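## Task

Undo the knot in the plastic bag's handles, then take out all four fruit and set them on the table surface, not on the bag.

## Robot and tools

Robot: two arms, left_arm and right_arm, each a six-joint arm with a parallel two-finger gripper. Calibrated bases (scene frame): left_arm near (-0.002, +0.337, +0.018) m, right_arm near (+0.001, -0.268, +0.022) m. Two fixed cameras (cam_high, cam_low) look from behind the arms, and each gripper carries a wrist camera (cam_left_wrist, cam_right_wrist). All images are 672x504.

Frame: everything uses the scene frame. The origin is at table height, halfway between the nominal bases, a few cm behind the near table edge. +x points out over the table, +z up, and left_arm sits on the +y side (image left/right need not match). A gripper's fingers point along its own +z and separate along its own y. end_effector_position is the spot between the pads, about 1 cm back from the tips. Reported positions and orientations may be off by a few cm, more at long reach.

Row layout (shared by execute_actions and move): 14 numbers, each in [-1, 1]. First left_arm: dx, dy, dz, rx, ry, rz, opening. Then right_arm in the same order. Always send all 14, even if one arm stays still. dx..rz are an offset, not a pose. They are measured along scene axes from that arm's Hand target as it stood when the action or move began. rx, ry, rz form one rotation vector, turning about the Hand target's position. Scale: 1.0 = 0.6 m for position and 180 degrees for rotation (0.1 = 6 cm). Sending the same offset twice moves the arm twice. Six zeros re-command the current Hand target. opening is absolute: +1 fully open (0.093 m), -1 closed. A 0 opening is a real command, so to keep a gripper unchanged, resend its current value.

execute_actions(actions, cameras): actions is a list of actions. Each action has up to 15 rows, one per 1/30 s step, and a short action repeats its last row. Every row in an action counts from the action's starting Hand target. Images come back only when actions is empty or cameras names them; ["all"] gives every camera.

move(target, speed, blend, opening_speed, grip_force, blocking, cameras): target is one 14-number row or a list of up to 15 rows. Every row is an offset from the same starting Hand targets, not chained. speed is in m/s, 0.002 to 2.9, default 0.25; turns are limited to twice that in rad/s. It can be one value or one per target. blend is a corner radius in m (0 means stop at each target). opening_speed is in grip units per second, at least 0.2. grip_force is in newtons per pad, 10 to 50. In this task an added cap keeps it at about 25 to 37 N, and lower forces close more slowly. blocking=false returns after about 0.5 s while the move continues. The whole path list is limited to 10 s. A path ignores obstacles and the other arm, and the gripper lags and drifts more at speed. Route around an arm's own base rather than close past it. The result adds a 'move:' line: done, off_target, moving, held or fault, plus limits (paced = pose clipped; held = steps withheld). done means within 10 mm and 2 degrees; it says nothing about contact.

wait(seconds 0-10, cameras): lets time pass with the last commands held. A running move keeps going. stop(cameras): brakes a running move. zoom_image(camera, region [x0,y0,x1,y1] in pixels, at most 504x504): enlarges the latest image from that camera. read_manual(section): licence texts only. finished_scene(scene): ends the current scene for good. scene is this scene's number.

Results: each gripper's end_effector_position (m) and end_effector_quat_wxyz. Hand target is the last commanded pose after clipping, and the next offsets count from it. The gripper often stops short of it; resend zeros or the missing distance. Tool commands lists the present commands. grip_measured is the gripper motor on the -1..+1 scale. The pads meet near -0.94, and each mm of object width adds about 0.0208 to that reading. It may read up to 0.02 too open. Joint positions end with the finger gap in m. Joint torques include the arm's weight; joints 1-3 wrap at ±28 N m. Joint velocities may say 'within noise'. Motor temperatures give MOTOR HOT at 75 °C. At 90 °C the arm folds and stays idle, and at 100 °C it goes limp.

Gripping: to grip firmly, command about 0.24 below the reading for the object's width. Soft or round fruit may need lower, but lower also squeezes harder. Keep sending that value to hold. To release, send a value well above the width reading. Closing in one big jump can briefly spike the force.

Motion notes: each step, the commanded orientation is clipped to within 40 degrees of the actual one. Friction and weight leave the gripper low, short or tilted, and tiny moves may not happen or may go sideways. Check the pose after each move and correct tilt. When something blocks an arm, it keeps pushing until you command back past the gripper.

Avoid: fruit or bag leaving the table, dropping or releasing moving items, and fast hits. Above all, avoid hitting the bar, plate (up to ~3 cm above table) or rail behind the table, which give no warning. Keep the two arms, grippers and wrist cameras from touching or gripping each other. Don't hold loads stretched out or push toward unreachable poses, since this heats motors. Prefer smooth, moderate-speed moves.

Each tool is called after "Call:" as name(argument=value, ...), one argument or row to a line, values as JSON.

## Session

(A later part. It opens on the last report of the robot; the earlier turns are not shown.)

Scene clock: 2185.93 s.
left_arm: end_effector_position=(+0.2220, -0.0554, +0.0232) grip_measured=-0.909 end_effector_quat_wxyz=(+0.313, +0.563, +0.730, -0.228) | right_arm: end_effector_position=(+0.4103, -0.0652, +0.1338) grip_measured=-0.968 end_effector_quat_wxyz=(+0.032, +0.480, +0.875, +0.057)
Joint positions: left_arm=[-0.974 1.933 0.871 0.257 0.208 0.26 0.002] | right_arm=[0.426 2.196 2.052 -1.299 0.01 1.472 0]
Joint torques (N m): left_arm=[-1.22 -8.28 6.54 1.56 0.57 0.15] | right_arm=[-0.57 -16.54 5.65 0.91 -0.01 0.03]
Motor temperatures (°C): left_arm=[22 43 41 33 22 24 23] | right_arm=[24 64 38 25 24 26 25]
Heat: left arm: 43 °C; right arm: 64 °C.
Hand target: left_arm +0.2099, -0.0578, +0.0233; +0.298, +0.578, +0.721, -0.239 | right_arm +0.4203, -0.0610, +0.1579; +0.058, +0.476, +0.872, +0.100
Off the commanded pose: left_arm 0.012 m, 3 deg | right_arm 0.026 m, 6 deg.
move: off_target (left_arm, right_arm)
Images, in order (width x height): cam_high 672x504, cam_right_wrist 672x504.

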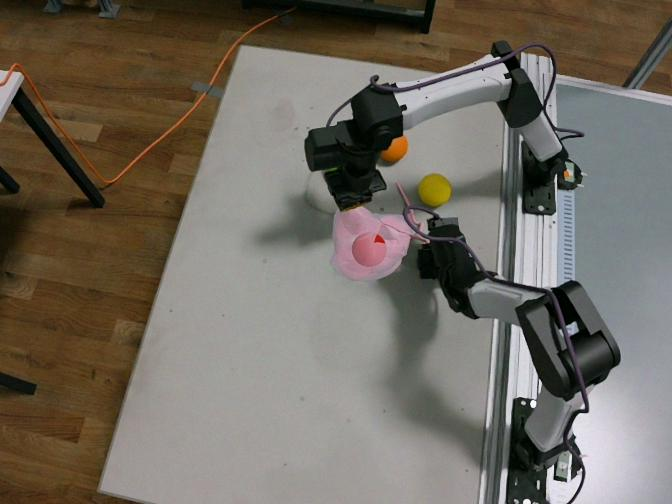

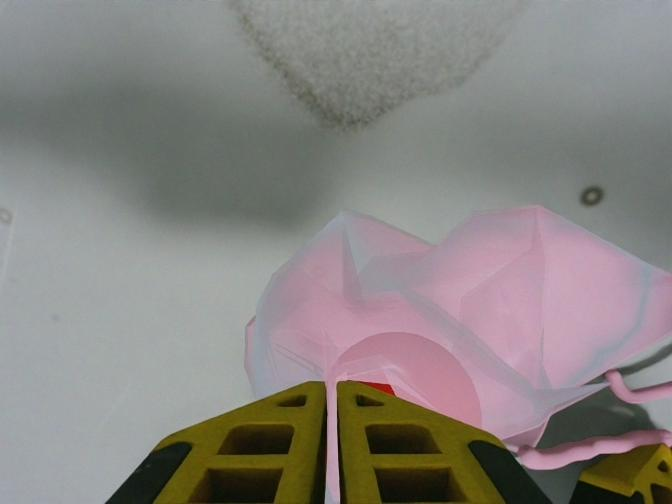

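Call:
move(
  target=[
    [0,0,0,0,0,0,-1,0,-0.01,-0.13,0,0,0,-1],
    [0,0,0,0,0,0,-1,0,-0.01,-0.13,0,0,0,-0.35],
    [0,0,0,0,0,0,-1,0.0,-0.01,0.0,-0.03,0.04,0,-0.35],
    [0,0,0,0,0,0,-1,-0.09,0.075,-0.03,-0.051,0.066,0,-0.35],
  ],
  speed=[0.12,0.12,0.12,0.15],
  blend=[0,0,0.01,0],
  opening_speed=0.8,
  cameras=["cam_right_wrist"],
)

Scene clock: 2200.37 s.
left_arm: end_effector_position=(+0.2181, -0.0574, +0.0236) grip_measured=-0.909 end_effector_quat_wxyz=(+0.310, +0.567, +0.727, -0.234) | right_arm: end_effector_position=(+0.3713, -0.0125, +0.1519) grip_measured=-0.352 end_effector_quat_wxyz=(+0.017, +0.474, +0.880, +0.010)
Joint positions: left_arm=[-0.979 1.933 0.871 0.257 0.221 0.26 0.002] | right_arm=[0.583 2.317 2.329 -1.556 0.043 1.613 0.028]
Joint torques (N m): left_arm=[-0.75 -8.23 6.5 1.55 0.41 0.16] | right_arm=[-0.23 -10.62 4.55 0.1 0.16 0.22]
Motor temperatures (°C): left_arm=[22 44 41 34 22 24 23] | right_arm=[24 71 37 25 24 26 25]
Heat: left arm: 44 °C; right arm: 71 °C.
Hand target: left_arm +0.2099, -0.0578, +0.0233; +0.298, +0.578, +0.721, -0.239 | right_arm +0.3664, -0.0160, +0.1398; +0.005, +0.477, +0.878, -0.020
Off the commanded pose: left_arm 0.008 m, 2 deg | right_arm 0.014 m, 4 deg.
joint sent to its limit (right arm) — joint 4 (wrist pitch), lower limit. The joint targets still meet the commanded pose.
move: off_target (right_arm); target 2's new opening was sent with right_arm's hand 0.017 m and 3 deg from that target
Images, in order (width x height): cam_right_wrist 672x504.

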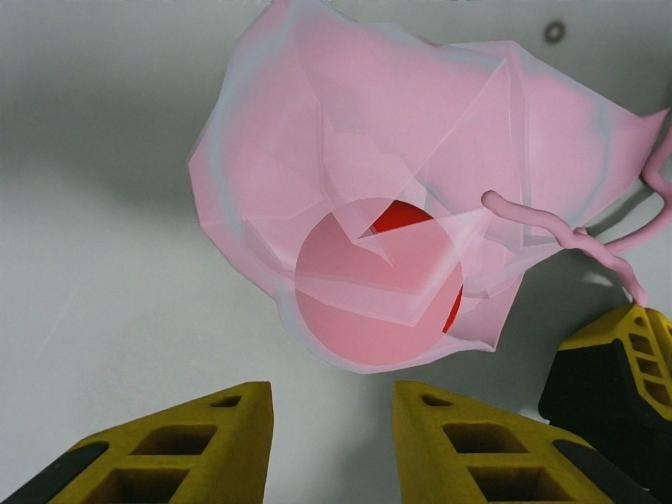

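Call:
move(
  target=[
    [0,0,0.01,0,0,0,-1,-0.258,-0.405,0.115,0,0,0,-0.35],
    [-0.0165,0.1463,0.045,0,0,0,-1,-0.258,-0.405,0.115,0,0,0,-0.35],
    [0.0835,0.263,0.111,0,0,0,-1,-0.258,-0.405,0.115,0,0,0,-0.35],
    [0.2335,0.33,0.128,0,0,0,-1,-0.258,-0.405,0.115,0,0,0,-0.35],
  ],
  speed=[0.3,0.1,0.1,0.1],
  blend=[0.005,0.02,0.02,0],
  cameras=["cam_high"],
)

Call:
zoom_image(
  camera="cam_high",
  region=[310, 180, 470, 320],
)

Scene clock: 2232.87 s.
left_arm: end_effector_position=(+0.3517, +0.1417, +0.0978) grip_measured=-0.909 end_effector_quat_wxyz=(+0.306, +0.576, +0.724, -0.225) | right_arm: end_effector_position=(+0.2191, -0.2570, +0.2108) grip_measured=-0.352 end_effector_quat_wxyz=(+0.017, +0.479, +0.877, -0.013)
Joint positions: left_arm=[-0.253 1.755 1.088 -0.444 0.643 0.939 0.002] | right_arm=[0.072 1.368 1.371 -1.554 0.062 1.115 0.028]
Joint torques (N m): left_arm=[0.02 -6.12 9.47 0.84 0.85 0.17] | right_arm=[-1.01 -4.86 4.67 0.08 0.05 0.05]
Motor temperatures (°C): left_arm=[22 43 41 33 22 24 23] | right_arm=[24 65 36 24 24 26 24]
Heat: left arm: 43 °C; right arm: 65 °C.
Hand target: left_arm +0.3500, +0.1402, +0.1001; +0.298, +0.578, +0.721, -0.239 | right_arm +0.2115, -0.2590, +0.2089; +0.006, +0.477, +0.878, -0.020
Off the commanded pose: left_arm 0.003 m, 2 deg | right_arm 0.008 m, 2 deg.
joint sent to its limit (right arm) — joint 4 (wrist pitch), lower limit. The joint targets still meet the commanded pose.
move: done
Images, in order (width x height): cam_high 672x504.

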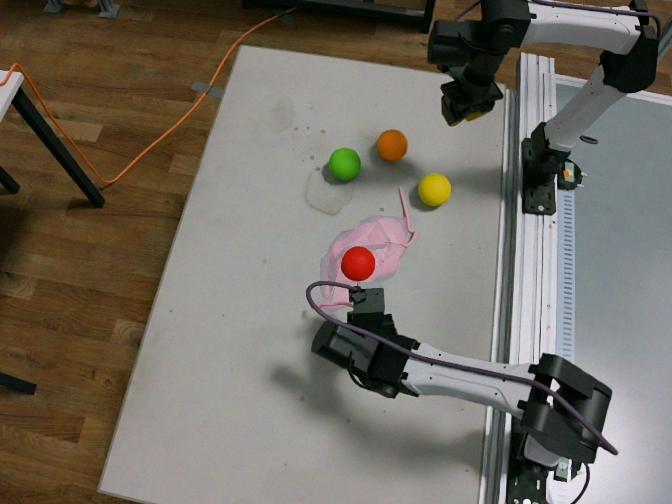

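Scaled by 3.150 from the camera's 672x504 image, which has a finer 960x720 frame.

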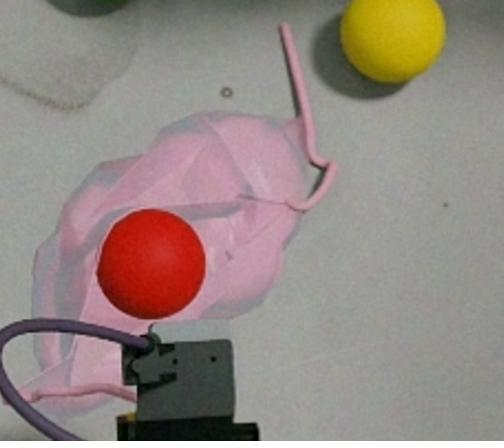

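Call:
move(
  target=[0,0,0,0,0,0,-1,0.2575,0.462,-0.095,0,0,0,0.8],
  speed=0.25,
  cameras=["cam_right_wrist"],
)

Scene clock: 2241.03 s.
left_arm: end_effector_position=(+0.3515, +0.1418, +0.0977) grip_measured=-0.909 end_effector_quat_wxyz=(+0.306, +0.576, +0.724, -0.225) | right_arm: end_effector_position=(+0.3675, +0.0141, +0.1529) grip_measured=+0.797 end_effector_quat_wxyz=(+0.029, +0.474, +0.880, +0.022)
Joint positions: left_arm=[-0.253 1.755 1.088 -0.445 0.643 0.939 0.002] | right_arm=[0.639 2.356 2.397 -1.555 0.057 1.67 0.083]
Joint torques (N m): left_arm=[0.01 -6.09 9.46 0.82 0.82 0.15] | right_arm=[0.13 -11.02 8.2 0.13 0.02 0.23]
Motor temperatures (°C): left_arm=[22 41 42 33 22 24 23] | right_arm=[24 62 36 24 24 26 24]
Heat: left arm: 42 °C; right arm: 62 °C.
Hand target: left_arm +0.3500, +0.1402, +0.1000; +0.298, +0.578, +0.721, -0.239 | right_arm +0.3660, +0.0182, +0.1519; +0.006, +0.477, +0.878, -0.020
Off the commanded pose: left_arm 0.003 m, 2 deg | right_arm 0.005 m, 6 deg.
joint sent to its limit (right arm) — joint 4 (wrist pitch), lower limit. The joint targets are off in orientation, not in position.
move: off_target (right_arm)
Images, in order (width x height): cam_right_wrist 672x504.

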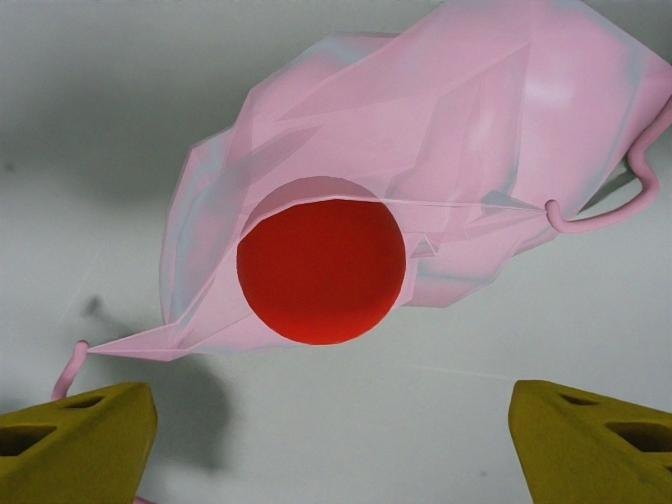

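Call:
move(
  target=[
    [0.117,-0.0167,-0.02,0,0,0,-1,-0.027,-0.163,0.02,0,0,0,0.8],
    [0.117,-0.0167,-0.1,0,0,0,-0.4,-0.027,-0.163,0.02,0,0,0,0.8],
    [0.09,0.15,0.1,0,0,0,-0.4,-0.027,-0.163,0.02,0,0,0,0.8],
    [-0.167,0.167,0.167,0,0,0,-0.4,0,0,0,0,0,0,0.9],
  ],
  speed=[0.1,0.1,0.15,0.2],
  blend=[0,0,0.02,0],
  opening_speed=0.8,
  cameras=["cam_right_wrist"],
)

Scene clock: 2259.27 s.
left_arm: end_effector_position=(+0.2600, +0.2422, +0.2009) grip_measured=-0.402 end_effector_quat_wxyz=(+0.303, +0.582, +0.722, -0.220) | right_arm: end_effector_position=(+0.3669, +0.0133, +0.1552) grip_measured=+0.897 end_effector_quat_wxyz=(+0.029, +0.475, +0.879, +0.023)
Joint positions: left_arm=[0.065 1.346 1.14 -1.164 0.739 1.349 0.026] | right_arm=[0.639 2.35 2.396 -1.558 0.056 1.67 0.088]
Joint torques (N m): left_arm=[0.34 -4.57 5.97 0.37 0.92 0.17] | right_arm=[0.2 -10.5 8.23 0.18 -0.03 0.21]
Motor temperatures (°C): left_arm=[22 40 42 31 22 24 23] | right_arm=[24 64 37 24 24 26 24]
Heat: left arm: 42 °C; right arm: 64 °C.
Hand target: left_arm +0.2498, +0.2404, +0.2003; +0.298, +0.578, +0.721, -0.239 | right_arm +0.3660, +0.0182, +0.1519; +0.006, +0.477, +0.878, -0.020
Off the commanded pose: left_arm 0.010 m, 2 deg | right_arm 0.006 m, 6 deg.
joint sent to its limit (right arm) — joint 4 (wrist pitch), lower limit. The joint targets are off in orientation, not in position.
move: off_target (right_arm); target 4's new opening was sent with right_arm's hand 0.006 m and 6 deg from that target
Images, in order (width x height): cam_right_wrist 672x504.

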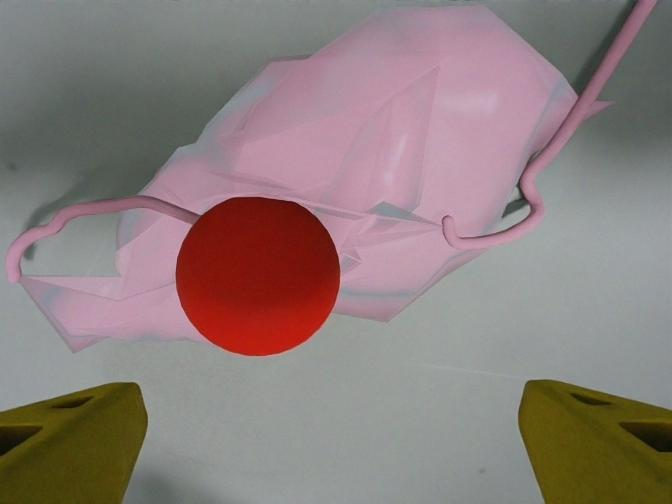

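Call:
move(
  target=[
    [0,0,0,0,0,0,-0.4,0.046,0.061,-0.02,0,0,0,1.0],
    [0,0,0,0,0,0,-0.4,0.046,0.061,-0.085,0,0,0,1.0],
  ],
  speed=0.12,
  blend=[0.01,0],
  cameras=["cam_right_wrist"],
)

Scene clock: 2273.13 s.
left_arm: end_effector_position=(+0.2600, +0.2422, +0.2009) grip_measured=-0.402 end_effector_quat_wxyz=(+0.303, +0.582, +0.721, -0.220) | right_arm: end_effector_position=(+0.3949, +0.0492, +0.1023) grip_measured=+1.000 end_effector_quat_wxyz=(+0.029, +0.475, +0.879, +0.027)
Joint positions: left_arm=[0.065 1.346 1.14 -1.164 0.739 1.349 0.026] | right_arm=[0.656 2.62 2.676 -1.563 0.056 1.688 0.093]
Joint torques (N m): left_arm=[0.29 -4.68 5.93 0.37 0.93 0.18] | right_arm=[0.32 -12.38 8.17 0.21 0 0.23]
Motor temperatures (°C): left_arm=[22 38 41 30 22 24 22] | right_arm=[24 63 38 24 24 26 24]
Heat: left arm: 41 °C; right arm: 63 °C.
Hand target: left_arm +0.2498, +0.2404, +0.2003; +0.298, +0.578, +0.721, -0.239 | right_arm +0.3937, +0.0548, +0.1009; +0.006, +0.477, +0.878, -0.020
Off the commanded pose: left_arm 0.010 m, 2 deg | right_arm 0.006 m, 6 deg.
joint sent to its limit (right arm) — joint 4 (wrist pitch), lower limit. The joint targets are off in orientation, not in position.
move: off_target (right_arm)
Images, in order (width x height): cam_right_wrist 672x504.

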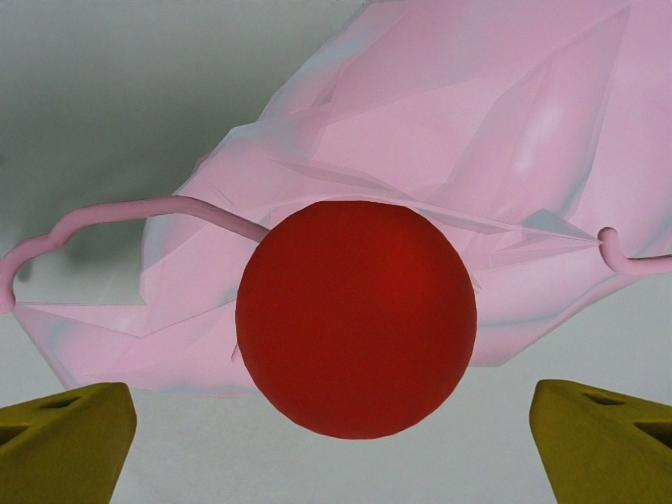

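Call:
move(
  target=[0,0,0,0,0,0,-0.4,-0.007,0.0,-0.066,0,0,0,1.0],
  speed=0.1,
  cameras=["cam_right_wrist"],
)

Scene clock: 2278.00 s.
left_arm: end_effector_position=(+0.2600, +0.2422, +0.2009) grip_measured=-0.402 end_effector_quat_wxyz=(+0.303, +0.582, +0.721, -0.220) | right_arm: end_effector_position=(+0.3924, +0.0481, +0.0651) grip_measured=+1.000 end_effector_quat_wxyz=(+0.016, +0.477, +0.878, -0.007)
Joint positions: left_arm=[0.065 1.346 1.14 -1.164 0.739 1.349 0.026] | right_arm=[0.656 2.701 2.685 -1.563 0.056 1.696 0.093]
Joint torques (N m): left_arm=[0.21 -4.62 5.87 0.37 0.92 0.15] | right_arm=[0.68 -12.45 8.29 0.09 -0.01 0.2]
Motor temperatures (°C): left_arm=[22 37 41 30 23 24 22] | right_arm=[24 64 38 24 24 26 24]
Heat: left arm: 41 °C; right arm: 64 °C.
Hand target: left_arm +0.2498, +0.2404, +0.2003; +0.298, +0.578, +0.721, -0.239 | right_arm +0.3895, +0.0548, +0.0612; +0.006, +0.477, +0.878, -0.020
Off the commanded pose: left_arm 0.010 m, 2 deg | right_arm 0.008 m, 2 deg.
joint sent to its limit (right arm) — joint 4 (wrist pitch), lower limit. The joint targets still meet the commanded pose.
move: done
Images, in order (width x height): cam_right_wrist 672x504.

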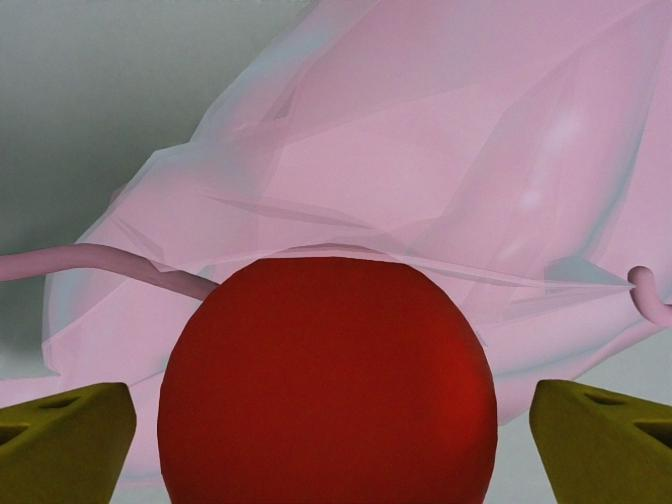

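Call:
move(
  target=[
    [0,0,0,0,0,0,-0.4,0.001,0.001,-0.015,0,0,0,1.0],
    [0,0,0,0,0,0,-0.4,0.001,0.001,-0.015,0,0,0,0.2],
  ],
  speed=0.08,
  opening_speed=0.5,
  cameras=["cam_right_wrist"],
)

Scene clock: 2282.80 s.
left_arm: end_effector_position=(+0.2600, +0.2422, +0.2009) grip_measured=-0.402 end_effector_quat_wxyz=(+0.303, +0.582, +0.721, -0.220) | right_arm: end_effector_position=(+0.3929, +0.0487, +0.0574) grip_measured=+0.367 end_effector_quat_wxyz=(+0.014, +0.477, +0.878, -0.011)
Joint positions: left_arm=[0.065 1.346 1.14 -1.164 0.739 1.349 0.026] | right_arm=[0.656 2.724 2.699 -1.563 0.056 1.696 0.063]
Joint torques (N m): left_arm=[0.27 -4.55 5.87 0.36 0.92 0.14] | right_arm=[0.62 -12.25 8.38 0.05 0 0.19]
Motor temperatures (°C): left_arm=[22 37 41 30 23 24 22] | right_arm=[24 65 38 24 24 26 24]
Heat: left arm: 41 °C; right arm: 65 °C.
Hand target: left_arm +0.2498, +0.2404, +0.2003; +0.298, +0.578, +0.721, -0.239 | right_arm +0.3900, +0.0554, +0.0522; +0.006, +0.477, +0.878, -0.020
Off the commanded pose: left_arm 0.010 m, 2 deg | right_arm 0.009 m, 1 deg.
joint sent to its limit (right arm) — joint 4 (wrist pitch), lower limit. The joint targets still meet the commanded pose.
move: done
Images, in order (width x height): cam_right_wrist 672x504.

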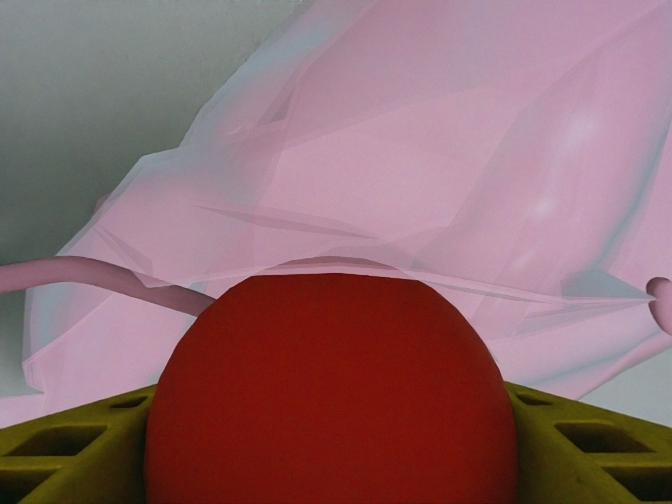

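Call:
move(
  target=[
    [0,0,0,0,0,0,-0.4,0,0,0.03,0,0,0,0.2],
    [0,0,0,0,0,0,-0.4,-0.037,0.05,0.055,0,0,0,0.2],
    [0,0,0,0,0,0,-0.4,-0.1,0.05,0.15,0,0,0,0.2],
    [0,0,0,0,0,0,-0.4,-0.2167,0.02,0.15,0,0,0,0.2],
  ],
  speed=[0.06,0.06,0.1,0.15],
  blend=[0.005,0.01,0.02,0],
  cameras=["cam_right_wrist","cam_high"],
)

Scene clock: 2293.60 s.
left_arm: end_effector_position=(+0.2600, +0.2422, +0.2009) grip_measured=-0.402 end_effector_quat_wxyz=(+0.303, +0.582, +0.721, -0.220) | right_arm: end_effector_position=(+0.2618, +0.0647, +0.1253) grip_measured=+0.367 end_effector_quat_wxyz=(+0.005, +0.474, +0.879, -0.046)
Joint positions: left_arm=[0.065 1.346 1.14 -1.164 0.739 1.349 0.026] | right_arm=[0.884 2.308 2.191 -1.554 0.042 1.919 0.063]
Joint torques (N m): left_arm=[0.27 -4.55 5.96 0.36 0.94 0.17] | right_arm=[0.08 -16.06 4.6 0.09 0 0.21]
Motor temperatures (°C): left_arm=[22 36 41 30 23 24 22] | right_arm=[24 69 39 24 24 26 24]
Heat: left arm: 41 °C; right arm: 69 °C.
Hand target: left_arm +0.2498, +0.2404, +0.2003; +0.298, +0.578, +0.721, -0.239 | right_arm +0.2600, +0.0674, +0.1423; +0.005, +0.477, +0.878, -0.020
Off the commanded pose: left_arm 0.010 m, 2 deg | right_arm 0.017 m, 3 deg.
move: off_target (right_arm)
Images, in order (width x height): cam_high 672x504, cam_right_wrist 672x504.

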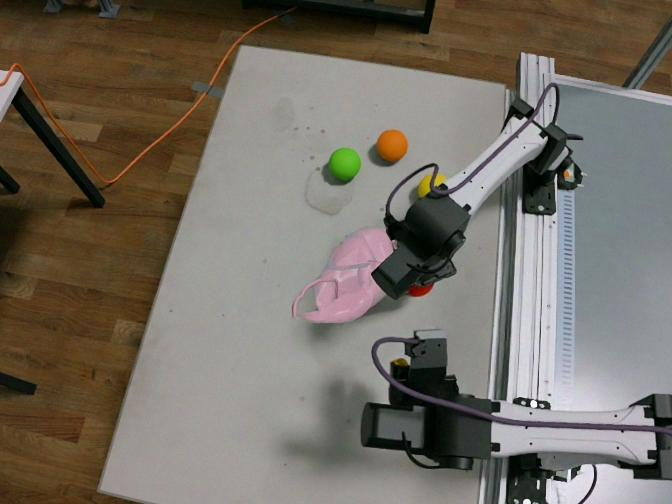

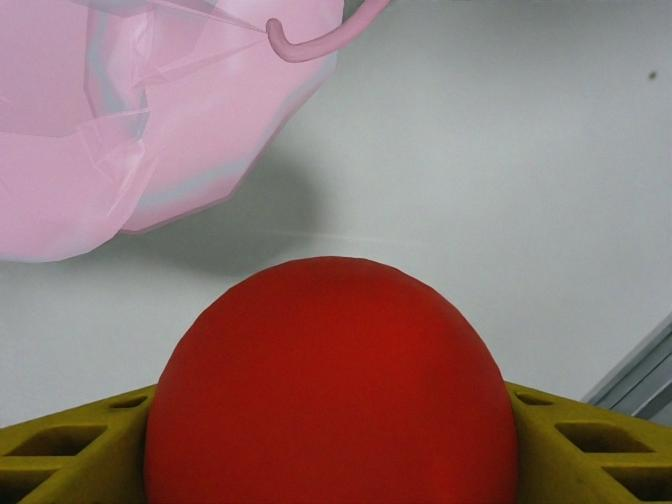

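Call:
move(
  target=[
    [0,0,0,0,0,0,-0.4,0,0,-0.125,0,0,0,0.2],
    [0,0,0,0,0,0,-0.4,0,0,-0.15,0,0,0,0.2],
  ],
  speed=[0.12,0.05],
  cameras=[],
)

Scene clock: 2298.30 s.
left_arm: end_effector_position=(+0.2600, +0.2422, +0.2009) grip_measured=-0.402 end_effector_quat_wxyz=(+0.303, +0.582, +0.721, -0.220) | right_arm: end_effector_position=(+0.2555, +0.0585, +0.0527) grip_measured=+0.367 end_effector_quat_wxyz=(+0.005, +0.474, +0.879, -0.048)
Joint positions: left_arm=[0.065 1.346 1.14 -1.164 0.739 1.349 0.026] | right_arm=[0.884 2.277 1.85 -1.248 0.042 1.919 0.063]
Joint torques (N m): left_arm=[0.31 -4.62 5.9 0.38 0.94 0.16] | right_arm=[-0.17 -13.24 3.97 0.47 0.01 0.2]
Motor temperatures (°C): left_arm=[22 35 41 30 23 24 22] | right_arm=[24 72 38 24 24 26 25]
Heat: left arm: 41 °C; right arm: 72 °C.
Hand target: left_arm +0.2498, +0.2404, +0.2003; +0.298, +0.578, +0.721, -0.239 | right_arm +0.2601, +0.0674, +0.0523; +0.005, +0.477, +0.878, -0.020
Off the commanded pose: left_arm 0.010 m, 2 deg | right_arm 0.010 m, 3 deg.
move: off_target (right_arm)
No camera images: "cameras" was empty.

Call:
move(
  target=[
    [0,0,0,0,0,0,-0.4,0,0,0.004,0,0,0,0.2],
    [0,0,0,0,0,0,-0.4,0,0,0.004,0,0,0,0.85],
    [0,0,0,0,0,0,-0.4,0,0.0,0.19,0,0,0,0.85],
    [0,0,0,0,0,0,-0.4,-0.08,-0.54,0.26,0,0,0,0.85],
  ],
  speed=[0.05,0.05,0.12,0.25],
  blend=[0,0,0.02,0],
  opening_speed=0.4,
  cameras=["cam_high"],
)

Call:
zoom_image(
  camera="cam_high",
  region=[280, 120, 480, 330],
)

Scene clock: 2307.90 s.
left_arm: end_effector_position=(+0.2600, +0.2422, +0.2009) grip_measured=-0.402 end_effector_quat_wxyz=(+0.303, +0.582, +0.721, -0.220) | right_arm: end_effector_position=(+0.2195, -0.2549, +0.2079) grip_measured=+0.847 end_effector_quat_wxyz=(+0.012, +0.479, +0.877, -0.018)
Joint positions: left_arm=[0.065 1.346 1.14 -1.164 0.739 1.349 0.026] | right_arm=[0.083 1.381 1.369 -1.554 0.064 1.127 0.086]
Joint torques (N m): left_arm=[0.31 -4.71 5.91 0.38 0.92 0.17] | right_arm=[-1.01 -5.65 4.94 0.08 0.07 0.04]
Motor temperatures (°C): left_arm=[22 35 40 29 23 24 22] | right_arm=[24 70 37 24 24 26 24]
Heat: left arm: 40 °C; right arm: 70 °C.
Hand target: left_arm +0.2498, +0.2404, +0.2003; +0.298, +0.578, +0.721, -0.239 | right_arm +0.2120, -0.2566, +0.2084; +0.006, +0.477, +0.878, -0.020
Off the commanded pose: left_arm 0.010 m, 2 deg | right_arm 0.008 m, 1 deg.
joint sent to its limit (right arm) — joint 4 (wrist pitch), lower limit. The joint targets still meet the commanded pose.
move: done; target 2's new opening was sent with right_arm's hand 0.010 m and 3 deg from that target
Images, in order (width x height): cam_high 672x504.

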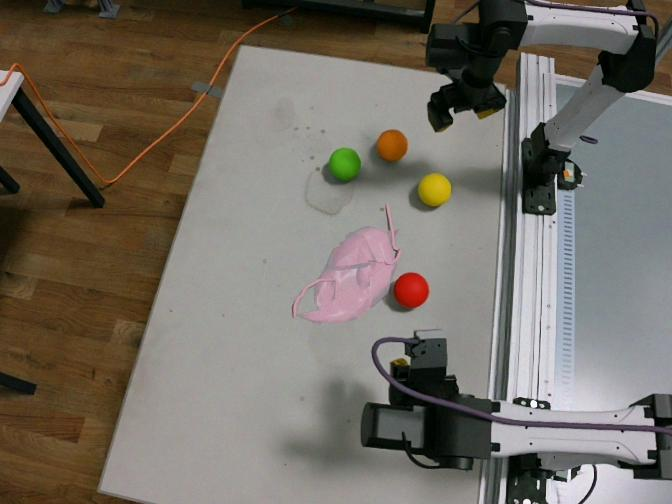

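Scaled by 2.400 from the camera's 672x504 image, which has a finer 960x720 frame.

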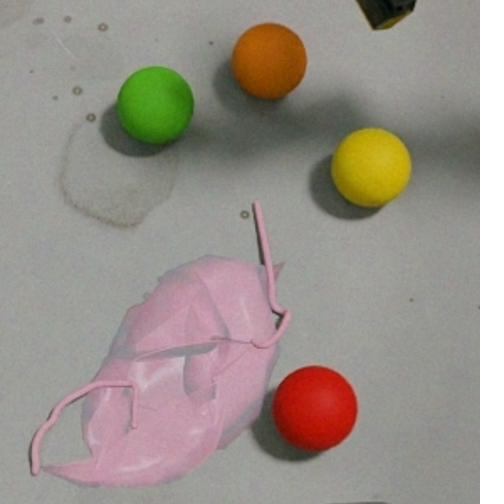

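Call:
wait(
  seconds=1,
  cameras=["cam_right_wrist"],
)

Scene clock: 2317.73 s.
left_arm: end_effector_position=(+0.2600, +0.2422, +0.2009) grip_measured=-0.402 end_effector_quat_wxyz=(+0.303, +0.582, +0.721, -0.220) | right_arm: end_effector_position=(+0.2195, -0.2549, +0.2079) grip_measured=+0.847 end_effector_quat_wxyz=(+0.012, +0.479, +0.877, -0.018)
Joint positions: left_arm=[0.065 1.346 1.14 -1.164 0.739 1.349 0.026] | right_arm=[0.083 1.381 1.369 -1.554 0.064 1.127 0.086]
Joint torques (N m): left_arm=[0.25 -4.63 5.91 0.39 0.93 0.16] | right_arm=[-1.02 -5.55 4.88 0.1 0.05 0.01]
Motor temperatures (°C): left_arm=[22 34 40 29 23 24 22] | right_arm=[24 66 37 24 24 26 24]
Heat: left arm: 40 °C; right arm: 66 °C.
Hand target: left_arm +0.2498, +0.2404, +0.2003; +0.298, +0.578, +0.721, -0.239 | right_arm +0.2120, -0.2566, +0.2084; +0.006, +0.478, +0.878, -0.020
Tool commands: left_gripper/opening=-0.4 right_gripper/opening=+0.85
Off the commanded pose: left_arm 0.010 m, 2 deg | right_arm 0.008 m, 1 deg.
wait: 1.00 s; at rest from the start
Images, in order (width x height): cam_right_wrist 672x504.

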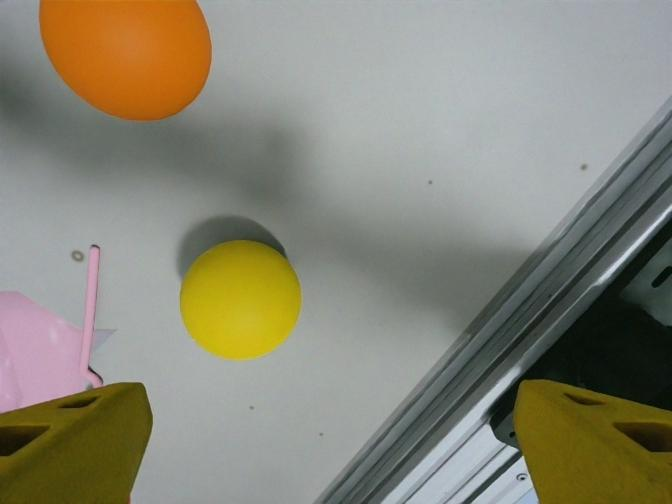

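Call:
finished_scene(
  scene=2,
)

The scene is finished: the task was done.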